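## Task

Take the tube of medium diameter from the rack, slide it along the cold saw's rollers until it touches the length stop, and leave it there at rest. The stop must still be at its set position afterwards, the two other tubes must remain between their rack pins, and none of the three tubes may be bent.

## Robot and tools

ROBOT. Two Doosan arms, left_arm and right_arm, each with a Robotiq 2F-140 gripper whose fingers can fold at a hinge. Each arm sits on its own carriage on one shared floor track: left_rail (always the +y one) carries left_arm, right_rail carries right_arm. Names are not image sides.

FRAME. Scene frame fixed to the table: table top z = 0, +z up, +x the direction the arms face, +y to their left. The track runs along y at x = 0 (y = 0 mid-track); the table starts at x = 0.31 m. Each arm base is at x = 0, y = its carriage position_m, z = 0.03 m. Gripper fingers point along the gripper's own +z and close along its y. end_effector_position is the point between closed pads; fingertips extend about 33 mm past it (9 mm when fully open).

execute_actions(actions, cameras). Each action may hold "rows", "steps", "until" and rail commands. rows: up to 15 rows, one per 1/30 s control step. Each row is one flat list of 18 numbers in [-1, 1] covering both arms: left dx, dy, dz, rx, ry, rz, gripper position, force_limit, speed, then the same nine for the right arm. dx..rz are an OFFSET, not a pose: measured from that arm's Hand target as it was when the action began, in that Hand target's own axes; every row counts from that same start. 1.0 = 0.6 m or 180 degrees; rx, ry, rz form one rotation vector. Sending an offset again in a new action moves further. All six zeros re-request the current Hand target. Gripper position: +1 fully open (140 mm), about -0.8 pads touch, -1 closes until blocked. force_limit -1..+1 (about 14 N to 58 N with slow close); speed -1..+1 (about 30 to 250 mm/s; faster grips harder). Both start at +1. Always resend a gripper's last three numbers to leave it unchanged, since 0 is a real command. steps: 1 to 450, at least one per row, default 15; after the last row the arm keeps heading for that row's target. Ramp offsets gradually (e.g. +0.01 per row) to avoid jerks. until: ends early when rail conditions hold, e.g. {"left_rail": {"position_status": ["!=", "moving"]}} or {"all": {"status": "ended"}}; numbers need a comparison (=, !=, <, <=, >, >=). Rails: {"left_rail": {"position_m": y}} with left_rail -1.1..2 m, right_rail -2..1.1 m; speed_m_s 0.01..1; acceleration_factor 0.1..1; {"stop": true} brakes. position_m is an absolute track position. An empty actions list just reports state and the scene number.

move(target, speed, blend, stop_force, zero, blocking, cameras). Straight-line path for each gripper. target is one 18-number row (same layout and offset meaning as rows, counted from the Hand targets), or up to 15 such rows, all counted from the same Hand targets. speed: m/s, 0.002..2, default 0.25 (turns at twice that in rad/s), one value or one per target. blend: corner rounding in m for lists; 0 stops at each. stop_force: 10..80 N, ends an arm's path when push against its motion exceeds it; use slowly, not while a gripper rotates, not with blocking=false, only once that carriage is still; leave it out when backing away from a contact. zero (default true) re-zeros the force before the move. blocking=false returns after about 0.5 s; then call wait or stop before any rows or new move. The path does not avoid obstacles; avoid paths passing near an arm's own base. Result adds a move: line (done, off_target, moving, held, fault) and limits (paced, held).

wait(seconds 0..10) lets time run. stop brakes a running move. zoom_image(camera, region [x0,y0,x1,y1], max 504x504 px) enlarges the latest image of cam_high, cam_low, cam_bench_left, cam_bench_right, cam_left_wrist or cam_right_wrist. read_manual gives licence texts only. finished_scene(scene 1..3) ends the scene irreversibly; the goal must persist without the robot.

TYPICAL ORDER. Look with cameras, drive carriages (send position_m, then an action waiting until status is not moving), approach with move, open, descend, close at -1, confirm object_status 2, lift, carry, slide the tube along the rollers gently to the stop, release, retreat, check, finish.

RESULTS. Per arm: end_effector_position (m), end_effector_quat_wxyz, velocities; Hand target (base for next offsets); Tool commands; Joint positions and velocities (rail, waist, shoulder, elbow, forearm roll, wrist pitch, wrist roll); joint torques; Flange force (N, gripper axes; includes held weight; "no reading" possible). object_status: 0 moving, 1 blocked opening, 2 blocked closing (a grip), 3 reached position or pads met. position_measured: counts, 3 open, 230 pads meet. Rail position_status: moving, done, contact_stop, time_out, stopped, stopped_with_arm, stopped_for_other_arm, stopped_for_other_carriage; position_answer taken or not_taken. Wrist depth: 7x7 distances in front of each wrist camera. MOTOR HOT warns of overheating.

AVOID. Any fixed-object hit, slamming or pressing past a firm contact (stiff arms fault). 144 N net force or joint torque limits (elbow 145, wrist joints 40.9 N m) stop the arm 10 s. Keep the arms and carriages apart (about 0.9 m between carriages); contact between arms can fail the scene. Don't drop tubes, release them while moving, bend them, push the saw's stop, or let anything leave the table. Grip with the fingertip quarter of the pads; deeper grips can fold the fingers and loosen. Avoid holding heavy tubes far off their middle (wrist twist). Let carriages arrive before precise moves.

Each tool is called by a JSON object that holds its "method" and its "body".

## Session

{"method": "execute_actions", "body": {"actions": []}}

Scene clock: 0.00 s.
left_arm: end_effector_position=(+0.6600, +1.7030, +0.4937) position_measured=3 object_status=3 end_effector_quat_wxyz=(+0.000, +1.000, +0.000, +0.000) | right_arm: end_effector_position=(+0.6600, -1.1621, +0.4937) position_measured=3 object_status=3 end_effector_quat_wxyz=(+0.000, +1.000, +0.000, +0.000)
Joint positions: left_arm=[1.704 -0.053 0.164 1.35 0 1.628 1.518] | right_arm=[-1.162 -0.053 0.164 1.35 0 1.628 1.518]
Joint velocities: within noise
Joint torques (N m): no reading
Flange force (N): no reading
Wrist depth (mm): cam_left_wrist=[573 565 563 571 575 578 586 / 595 591 592 604 605 618 613 / 630 629 632 639 644 639 640 / 667 127 670 676 680 127 687 / - 109 728 705 713 - 92 / - 95 758 770 762 - - / - - 795 772 784 - -] | cam_right_wrist=[550 548 391 559 543 343 351 / 580 581 335 581 581 346 370 / 597 606 351 605 515 352 441 / 645 134 519 656 658 141 656 / - 105 594 688 698 116 92 / - 560 736 725 767 787 93 / - 795 736 743 757 822 -]
Hand target: left_arm +0.6600, +1.7030, +0.4937; +0.000, +1.000, +0.000, +0.000 | right_arm +0.6600, -1.1621, +0.4937; +0.000, +1.000, +0.000, +0.000
Tool commands: left_gripper/position=+1.0 left_gripper/force_limit=+1.0 left_gripper/speed=+1.0 right_gripper/position=+1.0 right_gripper/force_limit=+1.0 right_gripper/speed=+1.0
left_rail: position_m=1.704 position_status=done
right_rail: position_m=-1.162 position_status=done
camera_calibration:
cam_left_wrist: T_world_to_cam=[[0.0058965, -0.999842, 0.0167852, 1.69596], [-0.938561, 0.000258597, 0.345113, 0.453498], [-0.345063, -0.0177888, -0.938411, 0.863382], [0, 0, 0, 1]] pos_world=[0.713556, 1.71093, 0.625232]
cam_right_wrist: T_world_to_cam=[[0.00785472, -0.999827, 0.0168473, -1.16613], [-0.936982, -0.00147396, 0.349374, 0.449437], [-0.349289, -0.0185299, -0.936832, 0.813884], [0, 0, 0, 1]] pos_world=[0.714554, -1.15019, 0.625097]

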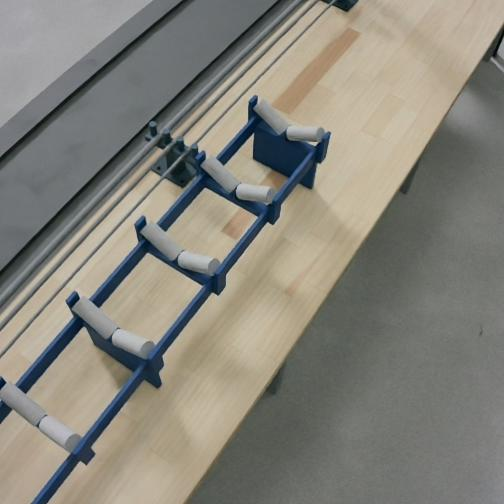

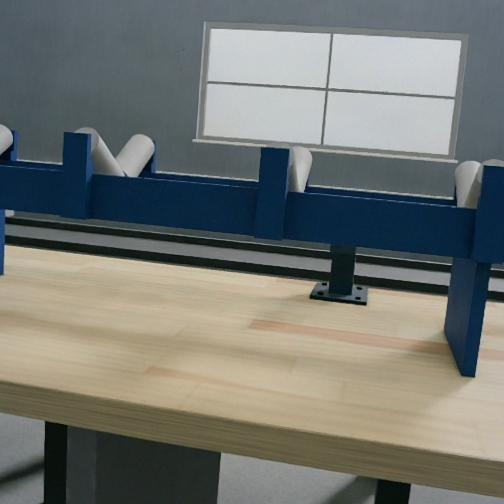

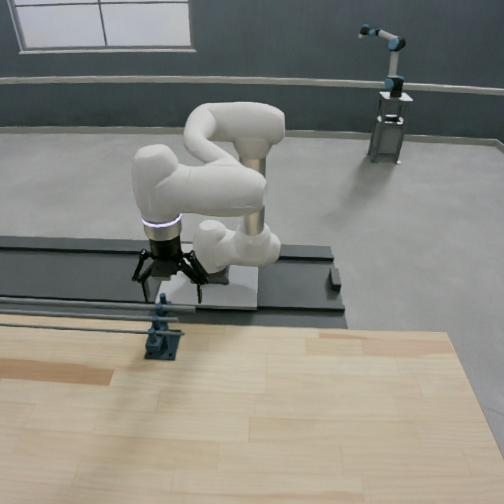

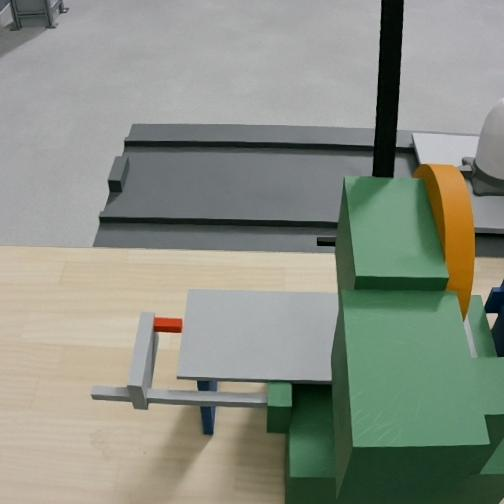

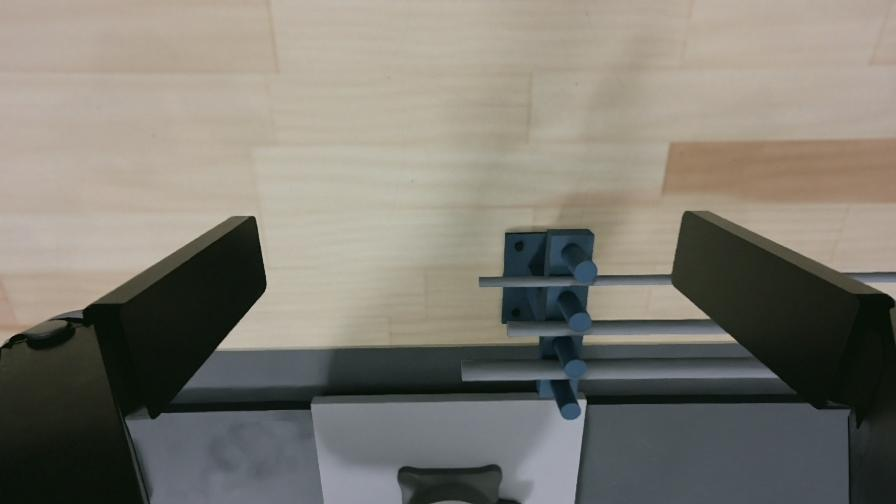

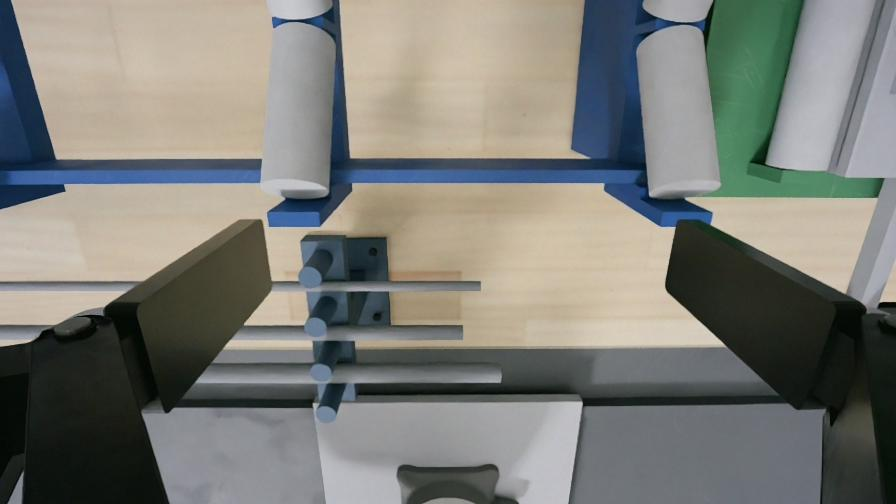

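{"method": "zoom_image", "body": {"camera": "cam_left_wrist", "region": [440, 210, 690, 430]}}

{"method": "zoom_image", "body": {"camera": "cam_right_wrist", "region": [270, 210, 520, 430]}}

Scaled by 2.016 from the camera's 896x504 image, which has a finer 1280x720 frame.

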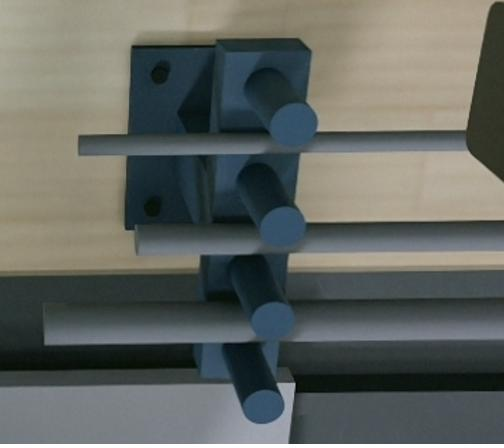

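Scaled by 2.016 from the camera's 896x504 image, which has a finer 1280x720 frame.

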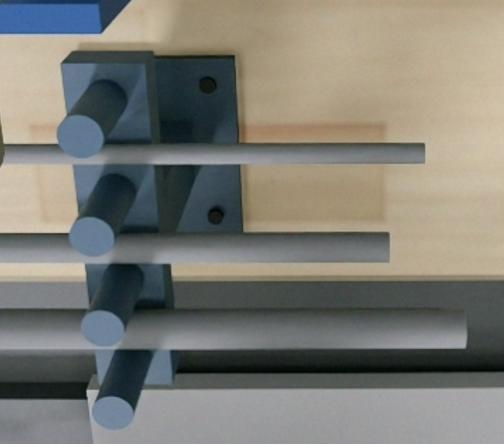

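{"method": "execute_actions", "body": {"actions": [{"right_rail":{"position_m":-0.45},"left_rail":{"position_m":0.9},"steps":2}], "cameras": []}}

{"method": "move", "body": {"target": [-0.325,0,0.24,0,0,-0.5,-0.396,0,0,-0.325,0,0.24,0,0,-0.5,-0.396,0,0], "speed": 0.4, "cameras": []}}

{"method": "execute_actions", "body": {"actions": [{"steps":150,"until":{"right_rail":{"position_status":["!=","moving"]},"left_rail":{"position_status":["!=","moving"]}}}], "cameras": ["cam_left_wrist","cam_right_wrist"]}}

Scene clock: 9.37 s.
left_arm: end_effector_position=(+0.6600, +0.8995, +0.4937) position_measured=3 object_status=3 end_effector_quat_wxyz=(+0.000, +1.000, +0.000, +0.000) | right_arm: end_effector_position=(+0.6600, -0.4505, +0.4937) position_measured=3 object_status=3 end_effector_quat_wxyz=(+0.000, +1.000, +0.000, +0.000)
Joint positions: left_arm=[0.9 -0.053 0.164 1.35 0 1.628 1.518] | right_arm=[-0.45 -0.053 0.164 1.35 0 1.628 1.518]
Joint torques (N m): left_arm=[1.37 -57.8 -39.77 4.28 0.03 -0.24] | right_arm=[-0.73 -64.15 -40.14 4.08 -0.28 0.38]
Flange force (N): left_arm=[2.3 1.7 -4.8] | right_arm=[12.1 -0.4 -4.6]
Wrist depth (mm): cam_left_wrist=[561 561 571 571 574 591 484 / 601 595 602 602 608 610 485 / 634 629 635 635 644 645 644 / 659 127 665 672 674 127 667 / - 109 737 713 720 - 92 / - 101 755 758 760 - - / - - 810 765 792 - -] | cam_right_wrist=[347 550 564 546 560 556 379 / 347 577 587 575 589 580 343 / 354 599 606 385 606 412 350 / 644 134 651 649 658 142 511 / - 104 688 700 696 124 92 / - 104 543 719 772 769 93 / - - 774 762 797 833 -]
Hand target: left_arm +0.6600, +0.8995, +0.4937; +0.000, +1.000, +0.000, +0.000 | right_arm +0.6600, -0.4505, +0.4937; +0.000, +1.000, +0.000, +0.000
Tool commands: left_gripper/position=+1.0 left_gripper/force_limit=+1.0 left_gripper/speed=+1.0 right_gripper/position=+1.0 right_gripper/force_limit=+1.0 right_gripper/speed=+1.0
left_rail: position_m=0.900 position_status=done
right_rail: position_m=-0.450 position_status=done
No camera images: "cameras" was empty.

Scene clock: 11.77 s.
left_arm: end_effector_position=(+0.4650, +0.8995, +0.3497) position_measured=179 object_status=3 end_effector_quat_wxyz=(+0.000, +0.707, +0.707, +0.000) | right_arm: end_effector_position=(+0.4650, -0.4505, +0.3497) position_measured=179 object_status=3 end_effector_quat_wxyz=(+0.000, +0.707, +0.707, +0.000)
Joint positions: left_arm=[0.9 -0.075 -0.135 1.912 0 1.364 -0.075] | right_arm=[-0.45 -0.075 -0.135 1.912 0 1.364 -0.075]
Joint torques (N m): left_arm=[0.75 -26.43 -39.03 4.26 0.19 -0.19] | right_arm=[-0.92 -30.54 -39.24 4.11 -0.24 0.45]
Flange force (N): left_arm=[-1.4 2.6 -3.6] | right_arm=[1.3 8.5 -2.2]
Wrist depth (mm): cam_left_wrist=[404 416 434 445 442 442 445 / 423 433 469 466 463 466 463 / 448 455 468 479 493 492 494 / 483 481 - 516 149 523 529 / 507 - 81 543 91 91 556 / - - 75 588 - - 68 / - - - 635 - - -] | cam_right_wrist=[399 410 433 426 429 424 423 / 418 427 452 452 457 278 231 / 439 453 480 474 482 278 190 / 475 478 505 500 503 299 510 / 505 - 93 530 94 88 545 / - 63 - 569 - 69 69 / - - - 617 - - 65]
Hand target: left_arm +0.4650, +0.8995, +0.3497; +0.000, +0.707, +0.707, +0.000 | right_arm +0.4650, -0.4505, +0.3497; +0.000, +0.707, +0.707, +0.000
Off the commanded pose: left_arm 0.000 m, 0 deg | right_arm 0.000 m, 0 deg.
left_rail: position_m=0.900 position_status=done
right_rail: position_m=-0.450 position_status=done
move: done
No camera images: "cameras" was empty.

Scene clock: 12.00 s.
left_arm: end_effector_position=(+0.4650, +0.8995, +0.3497) position_measured=179 object_status=3 end_effector_quat_wxyz=(+0.000, +0.707, +0.707, +0.000) | right_arm: end_effector_position=(+0.4650, -0.4505, +0.3497) position_measured=179 object_status=3 end_effector_quat_wxyz=(+0.000, +0.707, +0.707, +0.000)
Joint positions: left_arm=[0.9 -0.075 -0.135 1.912 0 1.364 -0.075] | right_arm=[-0.45 -0.075 -0.135 1.912 0 1.364 -0.075]
Joint torques (N m): left_arm=[0.61 -26.35 -38.99 4.26 0.02 -0.13] | right_arm=[-0.84 -30.55 -39.44 4.04 -0.26 0.35]
Flange force (N): left_arm=[-1.1 1.5 -4.3] | right_arm=[1.1 8.0 -1.9]
Wrist depth (mm): cam_left_wrist=[405 416 435 440 439 445 441 / 432 430 455 467 462 468 469 / 445 460 494 493 492 498 497 / 478 484 522 509 150 521 515 / 507 - 81 548 91 91 557 / - - 75 588 - - 68 / - - - 637 - - -] | cam_right_wrist=[401 412 425 425 434 423 424 / 416 425 454 449 460 278 231 / 436 450 476 472 483 280 190 / 471 471 515 505 498 299 519 / 503 - 93 527 94 88 546 / - 63 - 576 - 69 69 / - - - 614 - - 65]
Hand target: left_arm +0.4650, +0.8995, +0.3497; +0.000, +0.707, +0.707, +0.000 | right_arm +0.4650, -0.4505, +0.3497; +0.000, +0.707, +0.707, +0.000
Tool commands: left_gripper/position=-0.396 left_gripper/force_limit=+0.0 left_gripper/speed=+0.0 right_gripper/position=-0.396 right_gripper/force_limit=+0.0 right_gripper/speed=+0.0
Off the commanded pose: left_arm 0.000 m, 0 deg | right_arm 0.000 m, 0 deg.
left_rail: position_m=0.900 position_status=done
right_rail: position_m=-0.450 position_status=done
camera_calibration:
cam_left_wrist: T_world_to_cam=[[0.999844, 0.00586118, 0.0166916, -0.470513], [-0.000259465, -0.938561, 0.345113, 0.72854], [0.0176889, -0.345064, -0.938413, 0.772376], [0, 0, 0, 1]] pos_world=[0.456966, 0.953056, 0.481232]
cam_right_wrist: T_world_to_cam=[[0.999827, 0.00785472, 0.0168473, -0.457907], [0.00147396, -0.936982, 0.349374, -0.539745], [0.0185299, -0.349289, -0.936832, 0.304014], [0, 0, 0, 1]] pos_world=[0.45299, -0.395946, 0.481097]
Images, in order (width x height): cam_left_wrist 896x504, cam_right_wrist 896x504.

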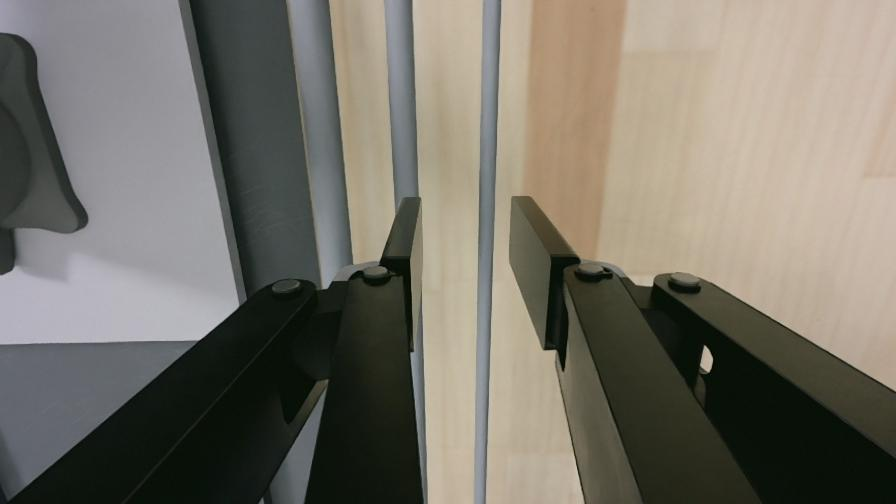

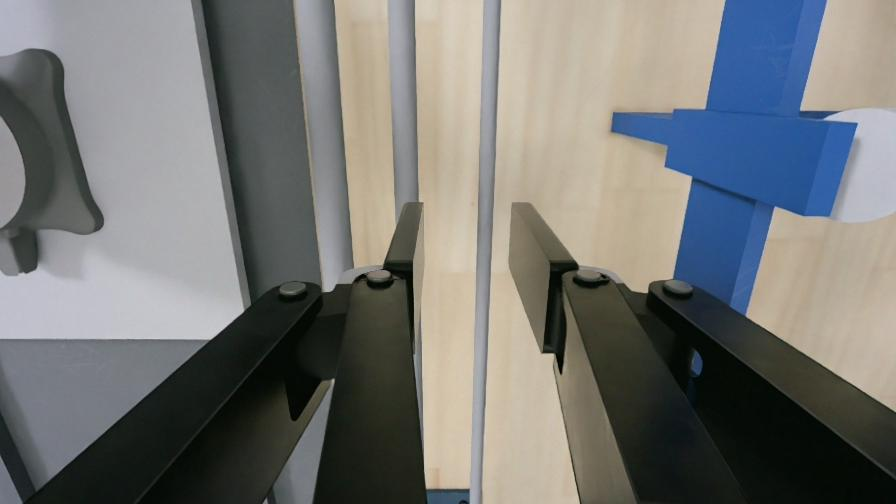

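{"method": "move", "body": {"target": [0,-0.0083,0.25,0,0,0,-0.396,0,0,0,-0.0083,0.25,0,0,0,-0.396,0,0], "speed": 0.25, "cameras": ["cam_left_wrist","cam_right_wrist"]}}

{"method": "zoom_image", "body": {"camera": "cam_left_wrist", "region": [280, 50, 480, 150]}}

{"method": "zoom_image", "body": {"camera": "cam_right_wrist", "region": [280, 50, 480, 150]}}

{"method": "move", "body": {"target": [0,-0.1,0,0,0,0,-0.396,0,0,0,-0.1,0,0,0,0,-0.396,0,0], "speed": 0.2, "cameras": ["cam_left_wrist","cam_right_wrist"]}}

{"method": "zoom_image", "body": {"camera": "cam_left_wrist", "region": [430, 50, 630, 150]}}

{"method": "zoom_image", "body": {"camera": "cam_right_wrist", "region": [430, 50, 630, 150]}}

Scene clock: 15.37 s.
left_arm: end_effector_position=(+0.4600, +0.8994, +0.1997) position_measured=179 object_status=3 end_effector_quat_wxyz=(+0.000, +0.707, +0.707, +0.000) | right_arm: end_effector_position=(+0.4600, -0.4505, +0.1997) position_measured=179 object_status=3 end_effector_quat_wxyz=(+0.000, +0.707, +0.707, +0.000)
Joint positions: left_arm=[0.9 -0.076 -0.05 2.124 0 1.068 -0.076] | right_arm=[-0.45 -0.076 -0.05 2.124 0 1.068 -0.076]
Joint torques (N m): left_arm=[1.1 -30.73 -34.74 3.83 0.13 -0.2] | right_arm=[-0.97 -34.86 -35.51 3.62 -0.22 0.39]
Flange force (N): left_arm=[-1.9 1.6 -3.9] | right_arm=[1.3 7.3 0.7]
Wrist depth (mm): cam_left_wrist=[278 159 300 303 304 304 304 / 289 169 316 320 318 321 320 / 305 176 334 336 332 338 339 / 323 331 192 350 149 361 364 / 341 - 81 376 91 91 383 / - - 75 407 - - 68 / - - - 437 - - -] | cam_right_wrist=[274 161 292 297 299 298 300 / 283 318 309 311 315 312 313 / 298 336 328 328 333 335 239 / 318 339 192 347 148 354 357 / 339 339 93 368 94 88 374 / - 63 - 399 - 69 69 / - - - 427 - - 65]
Hand target: left_arm +0.4600, +0.8995, +0.1997; +0.000, +0.707, +0.707, +0.000 | right_arm +0.4600, -0.4505, +0.1997; +0.000, +0.707, +0.707, +0.000
Off the commanded pose: left_arm 0.000 m, 0 deg | right_arm 0.000 m, 0 deg.
left_rail: position_m=0.900 position_status=done
right_rail: position_m=-0.450 position_status=done
move: done
camera_calibration:
cam_left_wrist: T_world_to_cam=[[0.999842, 0.0058965, 0.0167852, -0.463174], [-0.000258597, -0.938561, 0.345113, 0.780306], [0.0177888, -0.345063, -0.938411, 0.631655], [0, 0, 0, 1]] pos_world=[0.452066, 0.953056, 0.331232]
cam_right_wrist: T_world_to_cam=[[0.999826, 0.00779556, 0.0169758, -0.450548], [0.00137367, -0.936983, 0.349373, -0.487321], [0.0186296, -0.349289, -0.93683, 0.163628], [0, 0, 0, 1]] pos_world=[0.44809, -0.395946, 0.331197]
Images, in order (width x height): cam_left_wrist 896x504, cam_right_wrist 896x504.

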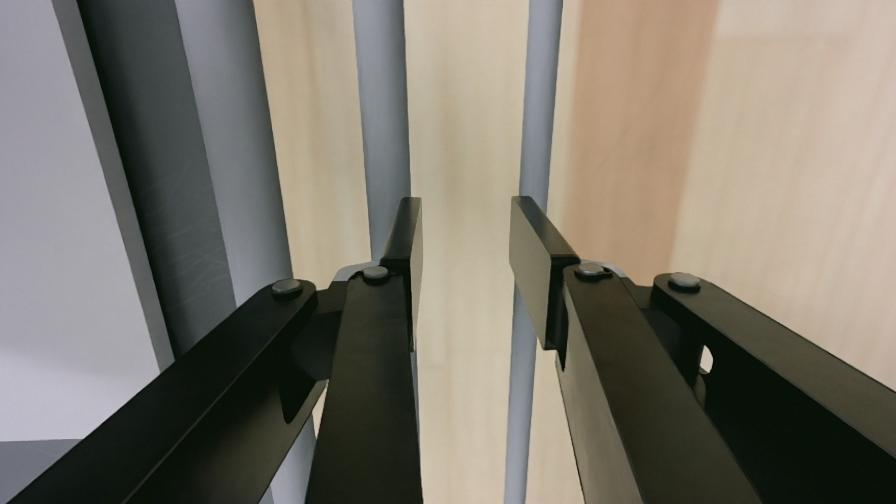

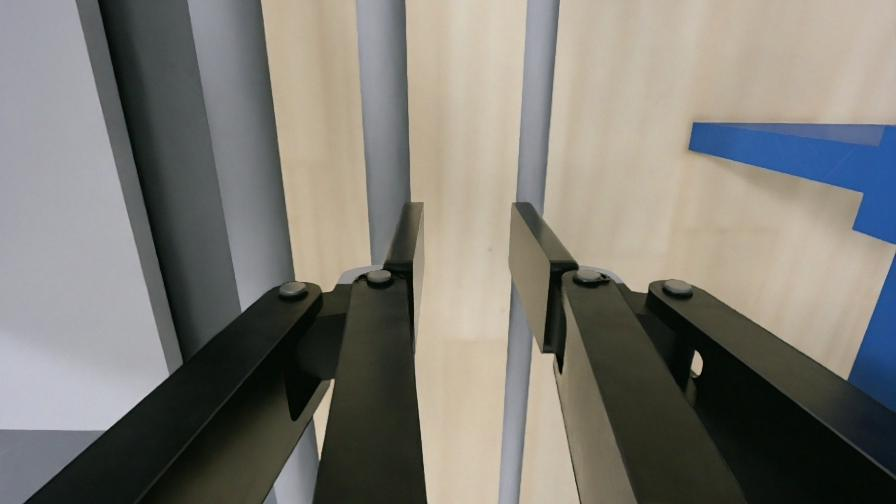

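Scaled by 2.520 from the camera's 896x504 image, which has a finer 1280x720 frame.

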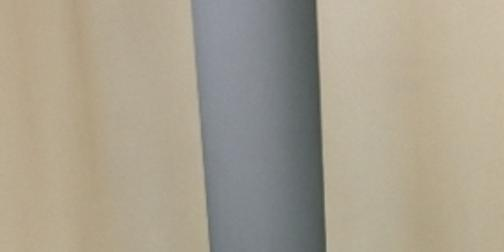

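Scaled by 2.520 from the camera's 896x504 image, which has a finer 1280x720 frame.

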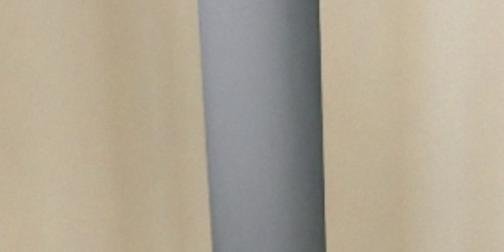

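Scene clock: 16.10 s.
left_arm: end_effector_position=(+0.4000, +0.8995, +0.1996) position_measured=179 object_status=3 end_effector_quat_wxyz=(+0.000, +0.707, +0.707, +0.000) | right_arm: end_effector_position=(+0.4000, -0.4506, +0.1996) position_measured=179 object_status=3 end_effector_quat_wxyz=(+0.000, +0.707, +0.707, +0.000)
Joint positions: left_arm=[0.9 -0.088 -0.153 2.214 0 1.081 -0.088] | right_arm=[-0.45 -0.088 -0.153 2.214 0 1.081 -0.088]
Joint torques (N m): left_arm=[0.72 -19.64 -34.64 3.81 0.1 -0.12] | right_arm=[-0.92 -25.57 -35.03 3.69 -0.21 0.4]
Flange force (N): left_arm=[-1.7 1.1 -5.4] | right_arm=[1.3 10.9 1.0]
Wrist depth (mm): cam_left_wrist=[270 280 158 297 301 301 305 / 285 287 - 314 315 318 323 / 303 308 330 336 332 335 338 / 321 324 367 351 149 356 361 / 338 - 81 372 91 91 379 / - - 75 401 - - 68 / - - - 434 - - -] | cam_right_wrist=[267 285 309 296 295 296 300 / 284 290 323 310 312 314 315 / 299 307 341 328 328 333 334 / 316 321 353 344 148 354 355 / 337 334 93 363 94 88 380 / - 63 - 393 - 69 69 / - - - 427 - - 65]
Hand target: left_arm +0.4000, +0.8995, +0.1997; +0.000, +0.707, +0.707, +0.000 | right_arm +0.4000, -0.4505, +0.1997; +0.000, +0.707, +0.707, +0.000
Off the commanded pose: left_arm 0.000 m, 0 deg | right_arm 0.000 m, 0 deg.
left_rail: position_m=0.900 position_status=done
right_rail: position_m=-0.450 position_status=done
move: done
camera_calibration:
cam_left_wrist: T_world_to_cam=[[0.999844, 0.00595472, 0.0166563, -0.403197], [-0.000159486, -0.938561, 0.345114, 0.780251], [0.017688, -0.345063, -0.938413, 0.632762], [0, 0, 0, 1]] pos_world=[0.392066, 0.953056, 0.331232]
cam_right_wrist: T_world_to_cam=[[0.999827, 0.00795052, 0.0168125, -0.390441], [0.00157352, -0.936937, 0.349495, -0.487304], [0.0185309, -0.349409, -0.936787, 0.164629], [0, 0, 0, 1]] pos_world=[0.38809, -0.395946, 0.331097]
Images, in order (width x height): cam_left_wrist 896x504, cam_right_wrist 896x504.

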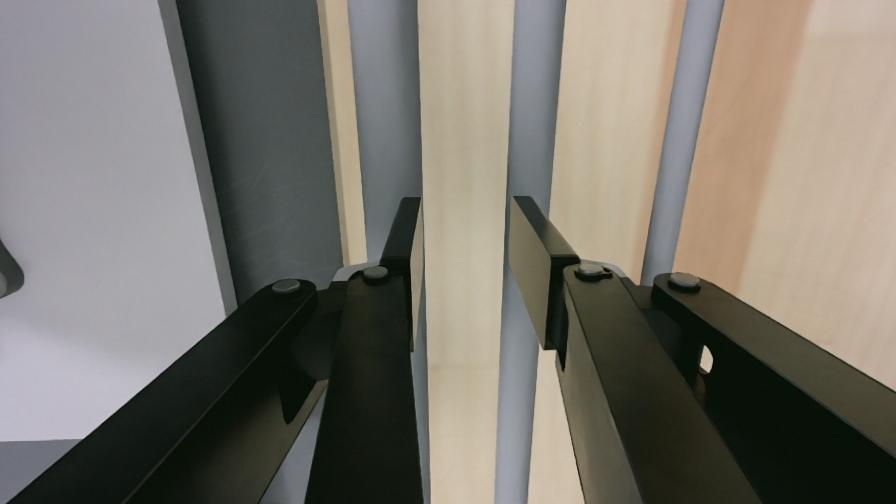

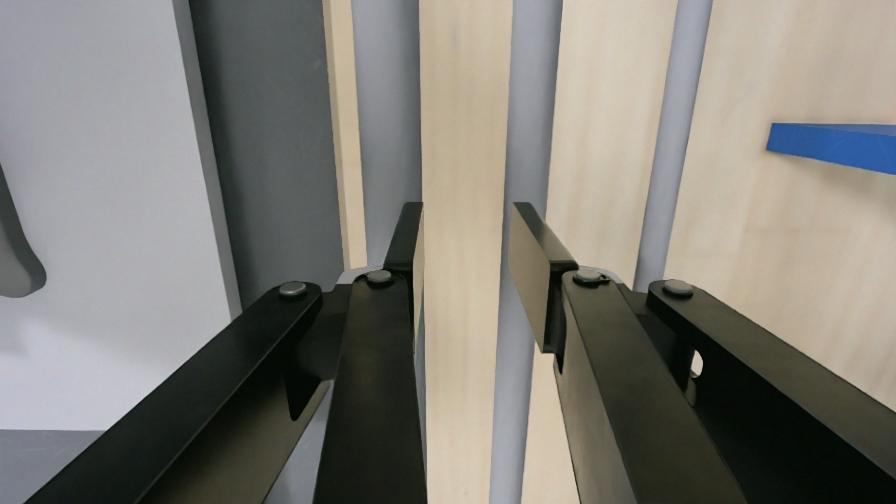

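Scaled by 2.520 from the camera's 896x504 image, which has a finer 1280x720 frame.

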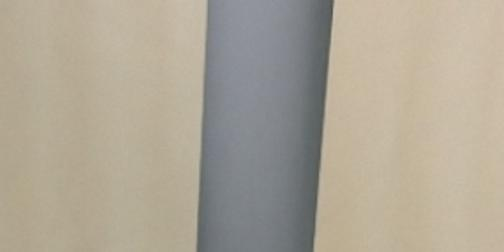

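Scaled by 2.520 from the camera's 896x504 image, which has a finer 1280x720 frame.

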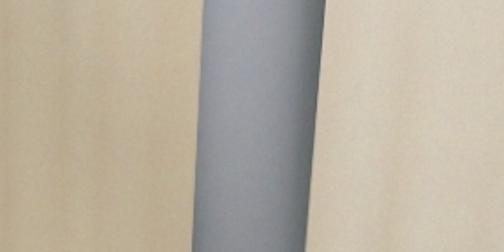

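{"method": "move", "body": {"target": [[0,0.0483,0,0,0,0,-0.396,0,0,0,0.0458,0,0,0,0,-0.396,0,0],[0,0.0483,0.0612,0,0,0,-0.396,0,0,0,0.0458,0.0612,0,0,0,-0.396,0,0]], "speed": 0.15, "blend": [0.005,0], "cameras": ["cam_left_wrist","cam_right_wrist"]}}

{"method": "zoom_image", "body": {"camera": "cam_left_wrist", "region": [350, 100, 600, 350]}}

{"method": "zoom_image", "body": {"camera": "cam_right_wrist", "region": [350, 100, 600, 350]}}

Scene clock: 20.07 s.
left_arm: end_effector_position=(+0.4290, +0.8995, +0.1630) position_measured=179 object_status=3 end_effector_quat_wxyz=(+0.000, +0.707, +0.707, +0.000) | right_arm: end_effector_position=(+0.4275, -0.4505, +0.1630) position_measured=179 object_status=3 end_effector_quat_wxyz=(+0.000, +0.707, +0.707, +0.000)
Joint positions: left_arm=[0.9 -0.082 -0.065 2.215 0 0.992 -0.082] | right_arm=[-0.45 -0.082 -0.068 2.217 0 0.992 -0.082]
Joint torques (N m): left_arm=[0.86 -27.52 -32.93 3.56 0.1 -0.23] | right_arm=[-0.92 -31.48 -33.82 3.43 -0.25 0.38]
Flange force (N): left_arm=[-1.7 2.3 -3.8] | right_arm=[1.5 7.9 1.4]
Wrist depth (mm): cam_left_wrist=[243 277 262 267 269 267 271 / 255 292 138 279 283 282 286 / 267 - 290 295 296 301 302 / 281 - 145 151 148 321 320 / 300 - 81 162 91 91 338 / - - 75 175 - - 68 / - - - 192 - - -] | cam_right_wrist=[240 277 131 134 266 265 267 / 252 292 135 272 281 281 279 / 262 308 141 156 296 298 298 / 279 324 143 151 139 315 315 / 297 297 93 161 94 88 337 / - 63 - 175 - 69 69 / - - - 193 - - 65]
Hand target: left_arm +0.4290, +0.8995, +0.1629; +0.000, +0.707, +0.707, +0.000 | right_arm +0.4275, -0.4505, +0.1629; +0.000, +0.707, +0.707, +0.000
Off the commanded pose: left_arm 0.000 m, 0 deg | right_arm 0.000 m, 0 deg.
left_rail: position_m=0.900 position_status=done
right_rail: position_m=-0.450 position_status=done
move: done
camera_calibration:
cam_left_wrist: T_world_to_cam=[[0.999842, 0.0058965, 0.0167852, -0.431463], [-0.000258597, -0.938561, 0.345113, 0.792963], [0.0177888, -0.345063, -0.938411, 0.597769], [0, 0, 0, 1]] pos_world=[0.420966, 0.953056, 0.294532]
cam_right_wrist: T_world_to_cam=[[0.999826, 0.00779371, 0.016977, -0.417331], [0.00137324, -0.937015, 0.349285, -0.474441], [0.01863, -0.349201, -0.936863, 0.129898], [0, 0, 0, 1]] pos_world=[0.41549, -0.395946, 0.294497]
Images, in order (width x height): cam_left_wrist 896x504, cam_right_wrist 896x504.

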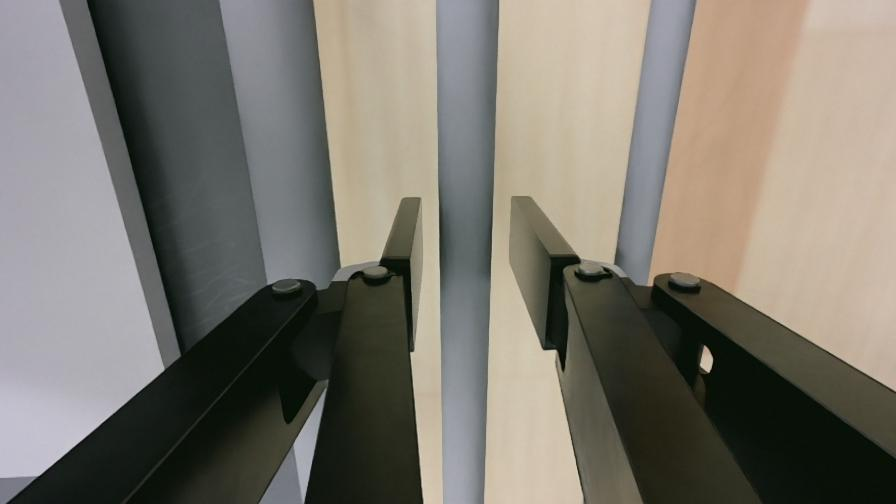

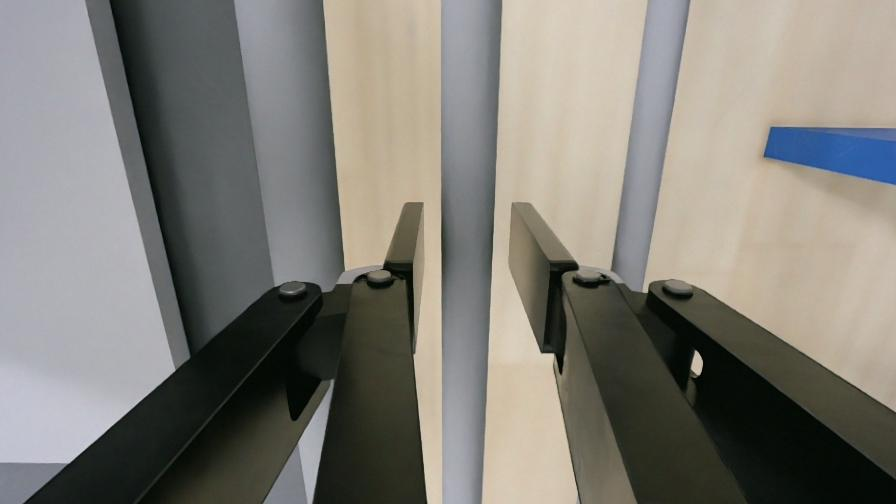

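Scaled by 2.016 from the camera's 896x504 image, which has a finer 1280x720 frame.

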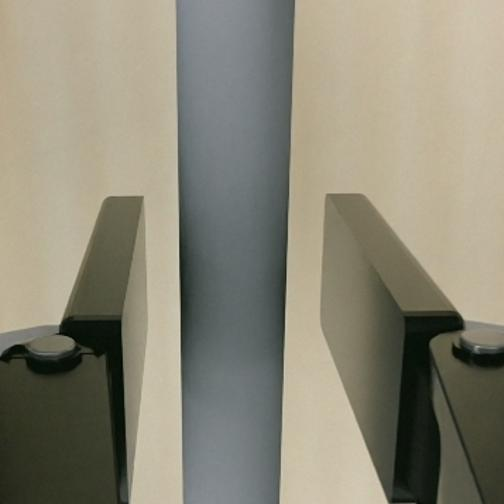

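Scaled by 2.016 from the camera's 896x504 image, which has a finer 1280x720 frame.

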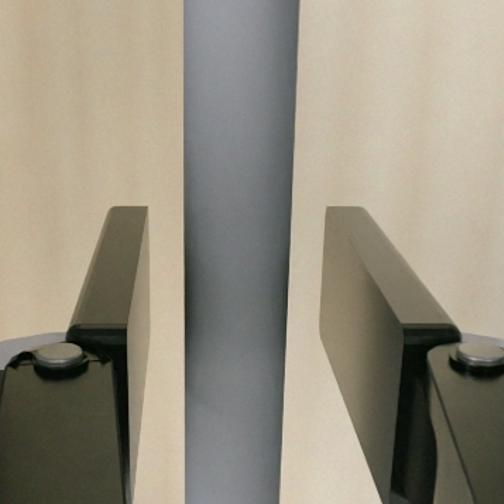

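{"method": "execute_actions", "body": {"actions": [{"rows":[[0,0,0,0,0,0,-1,0,-1,0,0,0,0,0,0,-1,0,-1]],"steps":50}], "cameras": []}}

{"method": "move", "body": {"target": [0,0,-0.03,0,0,0,-1,0,-1,0,0,-0.03,0,0,0,-1,0,-1], "speed": 0.06, "cameras": ["cam_left_wrist","cam_right_wrist"]}}

Scene clock: 23.07 s.
left_arm: end_effector_position=(+0.4290, +0.8995, +0.1629) position_measured=204 object_status=2 end_effector_quat_wxyz=(+0.000, +0.707, +0.707, +0.000) | right_arm: end_effector_position=(+0.4275, -0.4505, +0.1629) position_measured=204 object_status=2 end_effector_quat_wxyz=(+0.000, +0.707, +0.707, +0.000)
Joint positions: left_arm=[0.9 -0.082 -0.065 2.215 0 0.992 -0.082] | right_arm=[-0.45 -0.082 -0.068 2.217 0 0.992 -0.082]
Joint torques (N m): left_arm=[1.07 -26.87 -32.52 3.59 0.07 -0.3] | right_arm=[-1.25 -31.64 -33.37 3.38 -0.15 0.46]
Flange force (N): left_arm=[-2.0 1.7 -5.2] | right_arm=[1.8 8.8 1.1]
Wrist depth (mm): cam_left_wrist=[246 273 261 271 269 267 270 / 254 - 138 283 284 284 286 / 268 309 143 295 299 302 301 / 281 329 146 152 160 319 324 / 298 302 81 160 80 95 343 / 315 - 75 173 - - 356 / - - - - - - -] | cam_right_wrist=[241 274 131 132 266 266 267 / 251 291 136 274 282 282 279 / 264 308 143 157 299 296 299 / 279 324 145 149 306 316 316 / 297 306 88 157 - 88 337 / 312 - - 172 - 77 357 / - - - - - - -]
Hand target: left_arm +0.4290, +0.8995, +0.1629; +0.000, +0.707, +0.707, +0.000 | right_arm +0.4275, -0.4505, +0.1629; +0.000, +0.707, +0.707, +0.000
Off the commanded pose: left_arm 0.000 m, 0 deg | right_arm 0.000 m, 0 deg.
left_rail: position_m=0.900 position_status=done
right_rail: position_m=-0.450 position_status=done
No camera images: "cameras" was empty.

Scene clock: 23.80 s.
left_arm: end_effector_position=(+0.4290, +0.8995, +0.1809) position_measured=204 object_status=2 end_effector_quat_wxyz=(+0.000, +0.707, +0.707, +0.000) | right_arm: end_effector_position=(+0.4275, -0.4505, +0.1809) position_measured=204 object_status=2 end_effector_quat_wxyz=(+0.000, +0.707, +0.707, +0.000)
Joint positions: left_arm=[0.9 -0.082 -0.084 2.194 0 1.032 -0.082] | right_arm=[-0.45 -0.082 -0.087 2.196 0 1.032 -0.082]
Joint torques (N m): left_arm=[0.63 -28.55 -36.47 3.6 0.11 -0.34] | right_arm=[-0.96 -32.86 -36.97 3.63 -0.22 0.42]
Flange force (N): left_arm=[-0.8 1.5 1.2] | right_arm=[1.2 8.5 6.3]
Wrist depth (mm): cam_left_wrist=[260 296 143 286 286 287 287 / 269 308 152 302 298 301 303 / 283 325 164 310 314 320 321 / 299 325 167 152 178 340 341 / 319 323 81 160 80 95 363 / 336 - 75 173 - - 378 / - - - - - - -] | cam_right_wrist=[254 291 144 134 280 282 283 / 266 304 154 291 297 298 295 / 282 321 161 156 312 315 314 / 299 337 166 150 325 335 333 / 317 322 88 157 - 88 356 / 335 - - 173 - 77 379 / - - - - - - -]
Hand target: left_arm +0.4290, +0.8995, +0.1809; +0.000, +0.707, +0.707, +0.000 | right_arm +0.4275, -0.4505, +0.1809; +0.000, +0.707, +0.707, +0.000
Off the commanded pose: left_arm 0.000 m, 0 deg | right_arm 0.000 m, 0 deg.
left_rail: position_m=0.900 position_status=done
right_rail: position_m=-0.450 position_status=done
move: done
camera_calibration:
cam_left_wrist: T_world_to_cam=[[0.999844, 0.00586118, 0.0166916, -0.431701], [-0.000259465, -0.938561, 0.345113, 0.786786], [0.0176889, -0.345064, -0.938413, 0.614609], [0, 0, 0, 1]] pos_world=[0.420966, 0.953056, 0.312432]
cam_right_wrist: T_world_to_cam=[[0.999827, 0.00785472, 0.0168473, -0.417571], [0.00147396, -0.936982, 0.349374, -0.48075], [0.0185299, -0.349289, -0.936832, 0.146665], [0, 0, 0, 1]] pos_world=[0.41549, -0.395946, 0.312397]
Images, in order (width x height): cam_left_wrist 896x504, cam_right_wrist 896x504.

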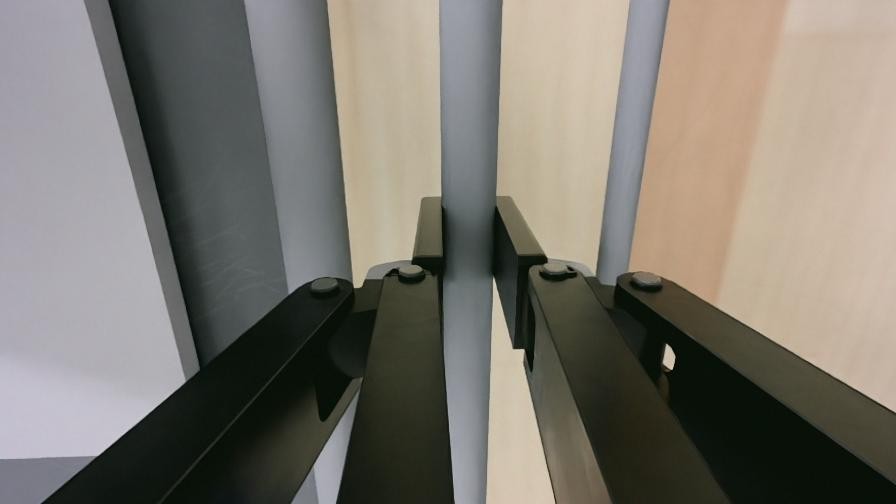

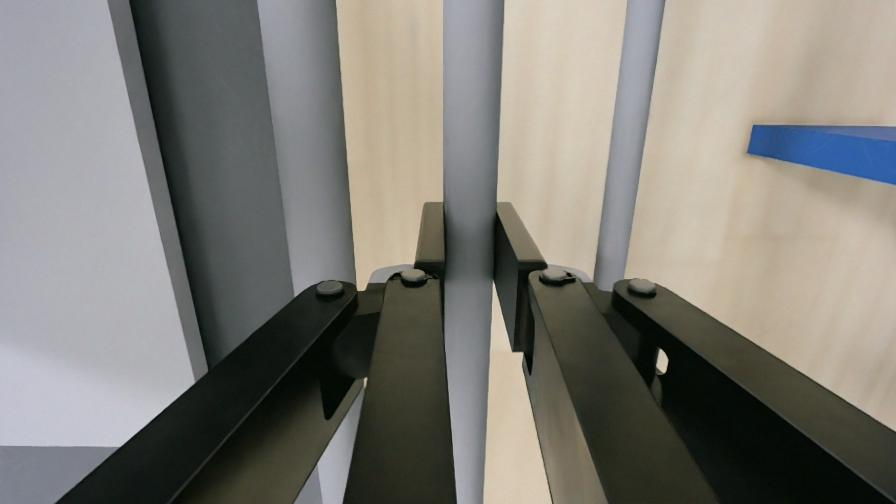

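{"method": "move", "body": {"target": [[0,0,-0.332,0,0,0,-1,0,-1,0,0,-0.332,0,0,0,-1,0,-1],[-0.2167,0.5617,-0.332,0,0,0,-1,0,-1,-0.2167,0.5642,-0.332,0,0,0,-1,0,-1],[-0.2167,0.5617,-0.19,0,0,0,-1,0,-1,-0.2167,0.5642,-0.19,0,0,0,-1,0,-1]], "speed": 0.14, "blend": [0.03,0.02,0]}}

Scene clock: 31.23 s.
left_arm: end_effector_position=(+0.7660, +0.7694, +0.2949) position_measured=204 object_status=2 end_effector_quat_wxyz=(+0.000, +0.707, +0.707, +0.000) | right_arm: end_effector_position=(+0.7660, -0.5806, +0.2949) position_measured=204 object_status=2 end_effector_quat_wxyz=(+0.000, +0.707, +0.707, +0.000)
Joint positions: left_arm=[0.9 -0.213 0.385 1.421 0 1.337 -0.213] | right_arm=[-0.45 -0.213 0.385 1.421 0 1.337 -0.213]
Joint torques (N m): left_arm=[0.15 -81.95 -41.6 4.04 0.03 -0.19] | right_arm=[-0.48 -90.33 -41.31 4.29 -0.23 0.51]
Flange force (N): left_arm=[-0.3 1.6 1.2] | right_arm=[-2.5 15.6 4.2]
Wrist depth (mm): cam_left_wrist=[387 386 388 390 392 390 392 / 409 403 409 421 408 416 415 / 429 430 429 421 436 439 441 / 449 453 453 152 453 464 480 / 487 482 81 160 80 95 1333 / - - 75 - - - 1378 / - - - - - - -] | cam_right_wrist=[380 187 379 132 383 205 382 / 400 203 399 142 402 205 405 / 417 221 428 149 429 206 433 / 443 220 443 149 440 222 1186 / 472 473 88 157 - 88 1315 / 517 - - 172 - 77 1408 / - - - - - - -]
Hand target: left_arm +0.7660, +0.7694, +0.2949; +0.000, +0.707, +0.707, +0.000 | right_arm +0.7660, -0.5805, +0.2949; +0.000, +0.707, +0.707, +0.000
Off the commanded pose: left_arm 0.000 m, 0 deg | right_arm 0.000 m, 0 deg.
left_rail: position_m=0.900 position_status=done
right_rail: position_m=-0.450 position_status=done
move: done
camera_calibration:
cam_left_wrist: T_world_to_cam=[[0.999844, 0.00586118, 0.0166916, -0.769889], [-0.000259465, -0.938561, 0.345113, 0.625518], [0.0176889, -0.345064, -0.938413, 0.670767], [0, 0, 0, 1]] pos_world=[0.758066, 0.823056, 0.426432]
cam_right_wrist: T_world_to_cam=[[0.999827, 0.00785472, 0.0168473, -0.757011], [0.00147396, -0.936982, 0.349374, -0.642979], [0.0185299, -0.349289, -0.936832, 0.201747], [0, 0, 0, 1]] pos_world=[0.75409, -0.526046, 0.426397]

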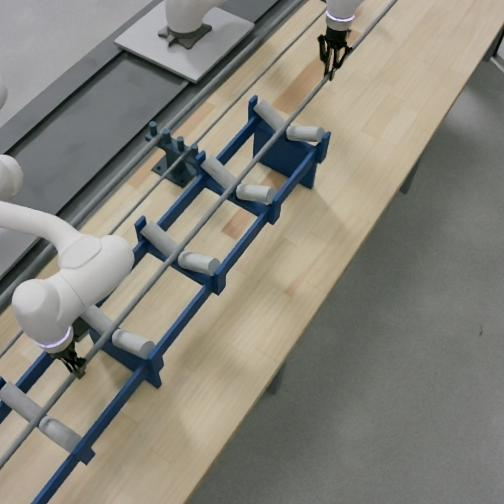

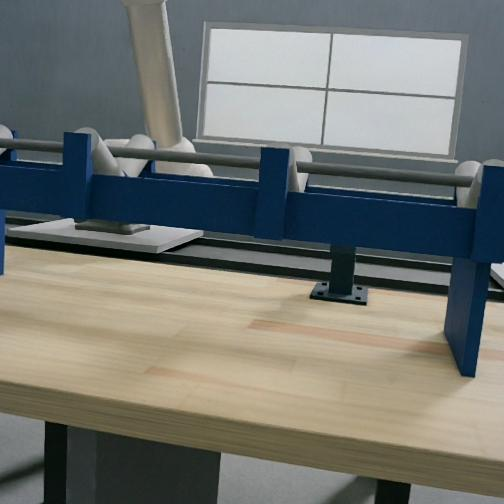

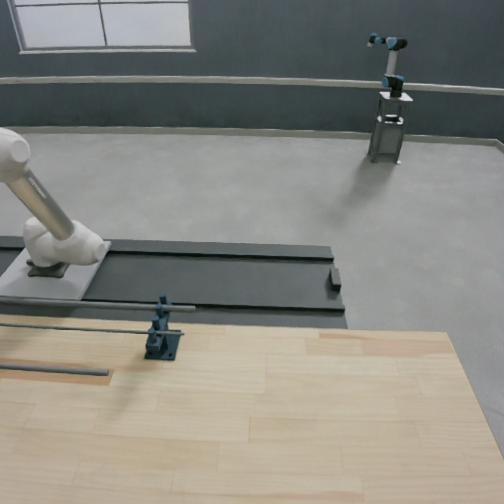

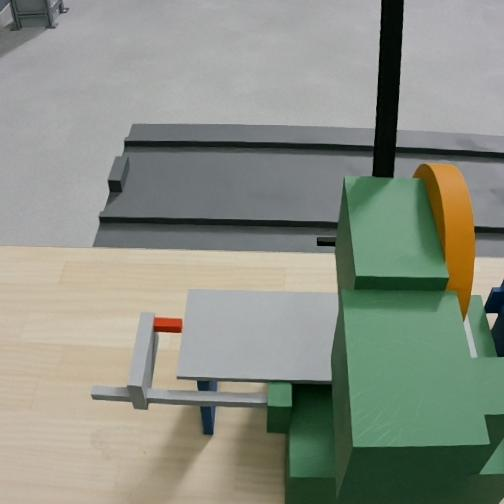

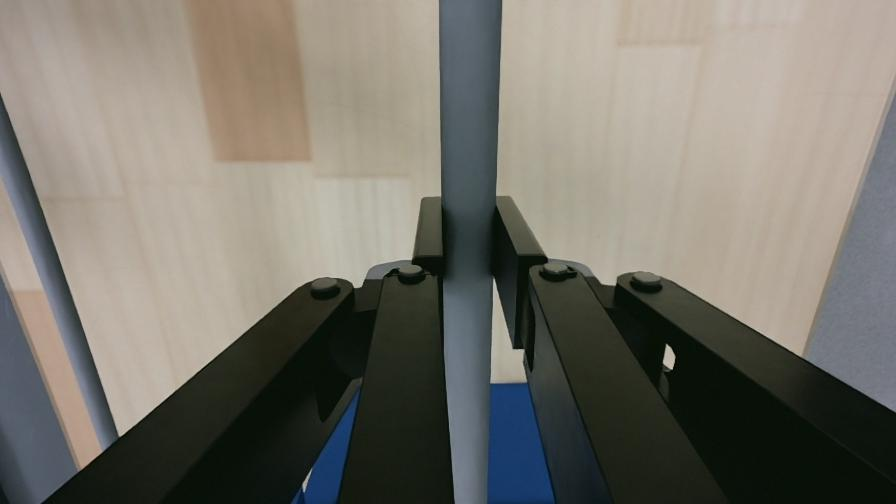

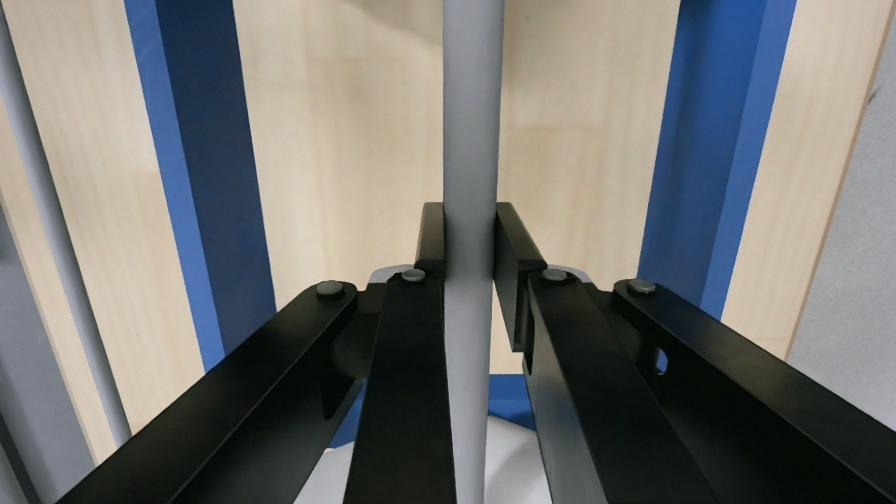

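{"method": "move", "body": {"target": [0,0.0008,0.0248,0,0,0,-1,0,-1,0,0.0008,0.0248,0,0,0,-1,0,-1], "speed": 0.03, "cameras": []}}

Scene clock: 33.10 s.
left_arm: end_effector_position=(+0.7665, +0.7694, +0.2800) position_measured=204 object_status=2 end_effector_quat_wxyz=(+0.000, +0.707, +0.707, +0.000) | right_arm: end_effector_position=(+0.7665, -0.5806, +0.2800) position_measured=204 object_status=2 end_effector_quat_wxyz=(+0.000, +0.707, +0.707, +0.000)
Joint positions: left_arm=[0.9 -0.213 0.391 1.439 0 1.312 -0.213] | right_arm=[-0.45 -0.213 0.391 1.439 0 1.312 -0.213]
Joint torques (N m): left_arm=[0.71 -82.61 -41.13 4.08 0.09 -0.2] | right_arm=[-0.61 -90.92 -41.63 4.16 -0.23 0.5]
Flange force (N): left_arm=[-1.0 2.4 1.2] | right_arm=[-2.3 14.4 5.1]
Wrist depth (mm): cam_left_wrist=[376 373 374 378 375 376 380 / 390 392 393 395 399 399 401 / 409 416 413 149 417 422 425 / 439 444 435 151 434 444 453 / 460 463 81 160 80 95 1340 / - - 75 173 - - 1470 / - - - - - - -] | cam_right_wrist=[360 188 368 132 370 204 373 / 388 203 390 142 390 205 392 / 406 189 408 149 411 205 419 / 426 203 431 149 429 206 450 / 457 204 88 157 - 88 1274 / - - - 173 - 77 1368 / - - - - - - -]
Hand target: left_arm +0.7665, +0.7694, +0.2801; +0.000, +0.707, +0.707, +0.000 | right_arm +0.7665, -0.5805, +0.2801; +0.000, +0.707, +0.707, +0.000
Off the commanded pose: left_arm 0.000 m, 0 deg | right_arm 0.000 m, 0 deg.
left_rail: position_m=0.900 position_status=done
right_rail: position_m=-0.450 position_status=done
move: done
No camera images: "cameras" was empty.

{"method": "move", "body": {"target": [0,0,0.0035,0,0,0,-1,0,-1,0,0,0.0035,0,0,0,-1,0,-1], "speed": 0.02, "cameras": []}}

Scene clock: 34.37 s.
left_arm: end_effector_position=(+0.7665, +0.7695, +0.2780) position_measured=204 object_status=2 end_effector_quat_wxyz=(+0.000, +0.707, +0.707, +0.000) | right_arm: end_effector_position=(+0.7665, -0.5805, +0.2781) position_measured=204 object_status=2 end_effector_quat_wxyz=(+0.000, +0.707, +0.707, +0.000)
Joint positions: left_arm=[0.9 -0.213 0.392 1.441 0 1.308 -0.213] | right_arm=[-0.45 -0.213 0.392 1.441 0 1.308 -0.213]
Joint torques (N m): left_arm=[1.25 -80.98 -40.52 4.44 0.3 -0.2] | right_arm=[-0.83 -52.75 -22.22 4.25 -3.24 0.49]
Flange force (N): left_arm=[-1.4 0.3 -0.5] | right_arm=[0.3 0.9 -39.9]
Wrist depth (mm): cam_left_wrist=[370 372 372 376 375 376 376 / 390 390 392 387 395 397 399 / 411 414 413 405 419 420 418 / 437 436 439 152 435 446 453 / 463 459 81 160 80 95 1355 / - - 75 173 - - 1443 / - - - - - - -] | cam_right_wrist=[355 189 368 132 368 205 372 / 384 205 386 142 390 205 388 / 409 189 409 148 408 205 416 / 431 204 429 150 429 205 451 / 450 204 88 157 - 88 1247 / 491 - - 172 - 77 1376 / - - - - - - -]
Hand target: left_arm +0.7665, +0.7694, +0.2780; +0.000, +0.707, +0.707, +0.000 | right_arm +0.7665, -0.5805, +0.2780; +0.000, +0.707, +0.707, +0.000
Off the commanded pose: left_arm 0.000 m, 0 deg | right_arm 0.000 m, 0 deg.
left_rail: position_m=0.900 position_status=done
right_rail: position_m=-0.450 position_status=done
move: done
No camera images: "cameras" was empty.

{"method": "move", "body": {"target": [0,0,-0.0017,0,0,0,-1,0,-1,0,0,-0.0021,0,0,0,-1,0,-1], "speed": 0.02, "cameras": []}}

Scene clock: 35.80 s.
left_arm: end_effector_position=(+0.7665, +0.7695, +0.2790) position_measured=204 object_status=2 end_effector_quat_wxyz=(+0.000, +0.707, +0.707, +0.000) | right_arm: end_effector_position=(+0.7664, -0.5805, +0.2791) position_measured=204 object_status=2 end_effector_quat_wxyz=(+0.000, +0.707, +0.707, +0.000)
Joint positions: left_arm=[0.9 -0.213 0.392 1.44 0 1.31 -0.213] | right_arm=[-0.45 -0.213 0.392 1.44 0 1.311 -0.213]
Joint torques (N m): left_arm=[0.29 -82.81 -41.67 3.86 0.1 -0.23] | right_arm=[-0.25 -86.49 -39.76 4.52 -0.81 0.47]
Flange force (N): left_arm=[-0.3 0.9 1.2] | right_arm=[-2.6 12.2 0.1]
Wrist depth (mm): cam_left_wrist=[371 369 374 367 376 375 376 / 393 392 396 383 394 395 397 / 412 415 416 411 423 421 424 / 436 439 434 152 435 448 453 / 462 458 81 160 80 95 1326 / 477 - 75 174 - - 1452 / - - - - - - -] | cam_right_wrist=[356 188 370 132 366 204 369 / 383 203 385 142 393 205 388 / 405 189 410 149 409 205 411 / 429 203 427 149 425 206 447 / 451 204 88 157 - 88 1260 / - - - 172 - 77 1308 / - - - - - - -]
Hand target: left_arm +0.7665, +0.7694, +0.2790; +0.000, +0.707, +0.707, +0.000 | right_arm +0.7665, -0.5805, +0.2792; +0.000, +0.707, +0.707, +0.000
Off the commanded pose: left_arm 0.000 m, 0 deg | right_arm 0.000 m, 0 deg.
left_rail: position_m=0.900 position_status=done
right_rail: position_m=-0.450 position_status=done
move: done
No camera images: "cameras" was empty.


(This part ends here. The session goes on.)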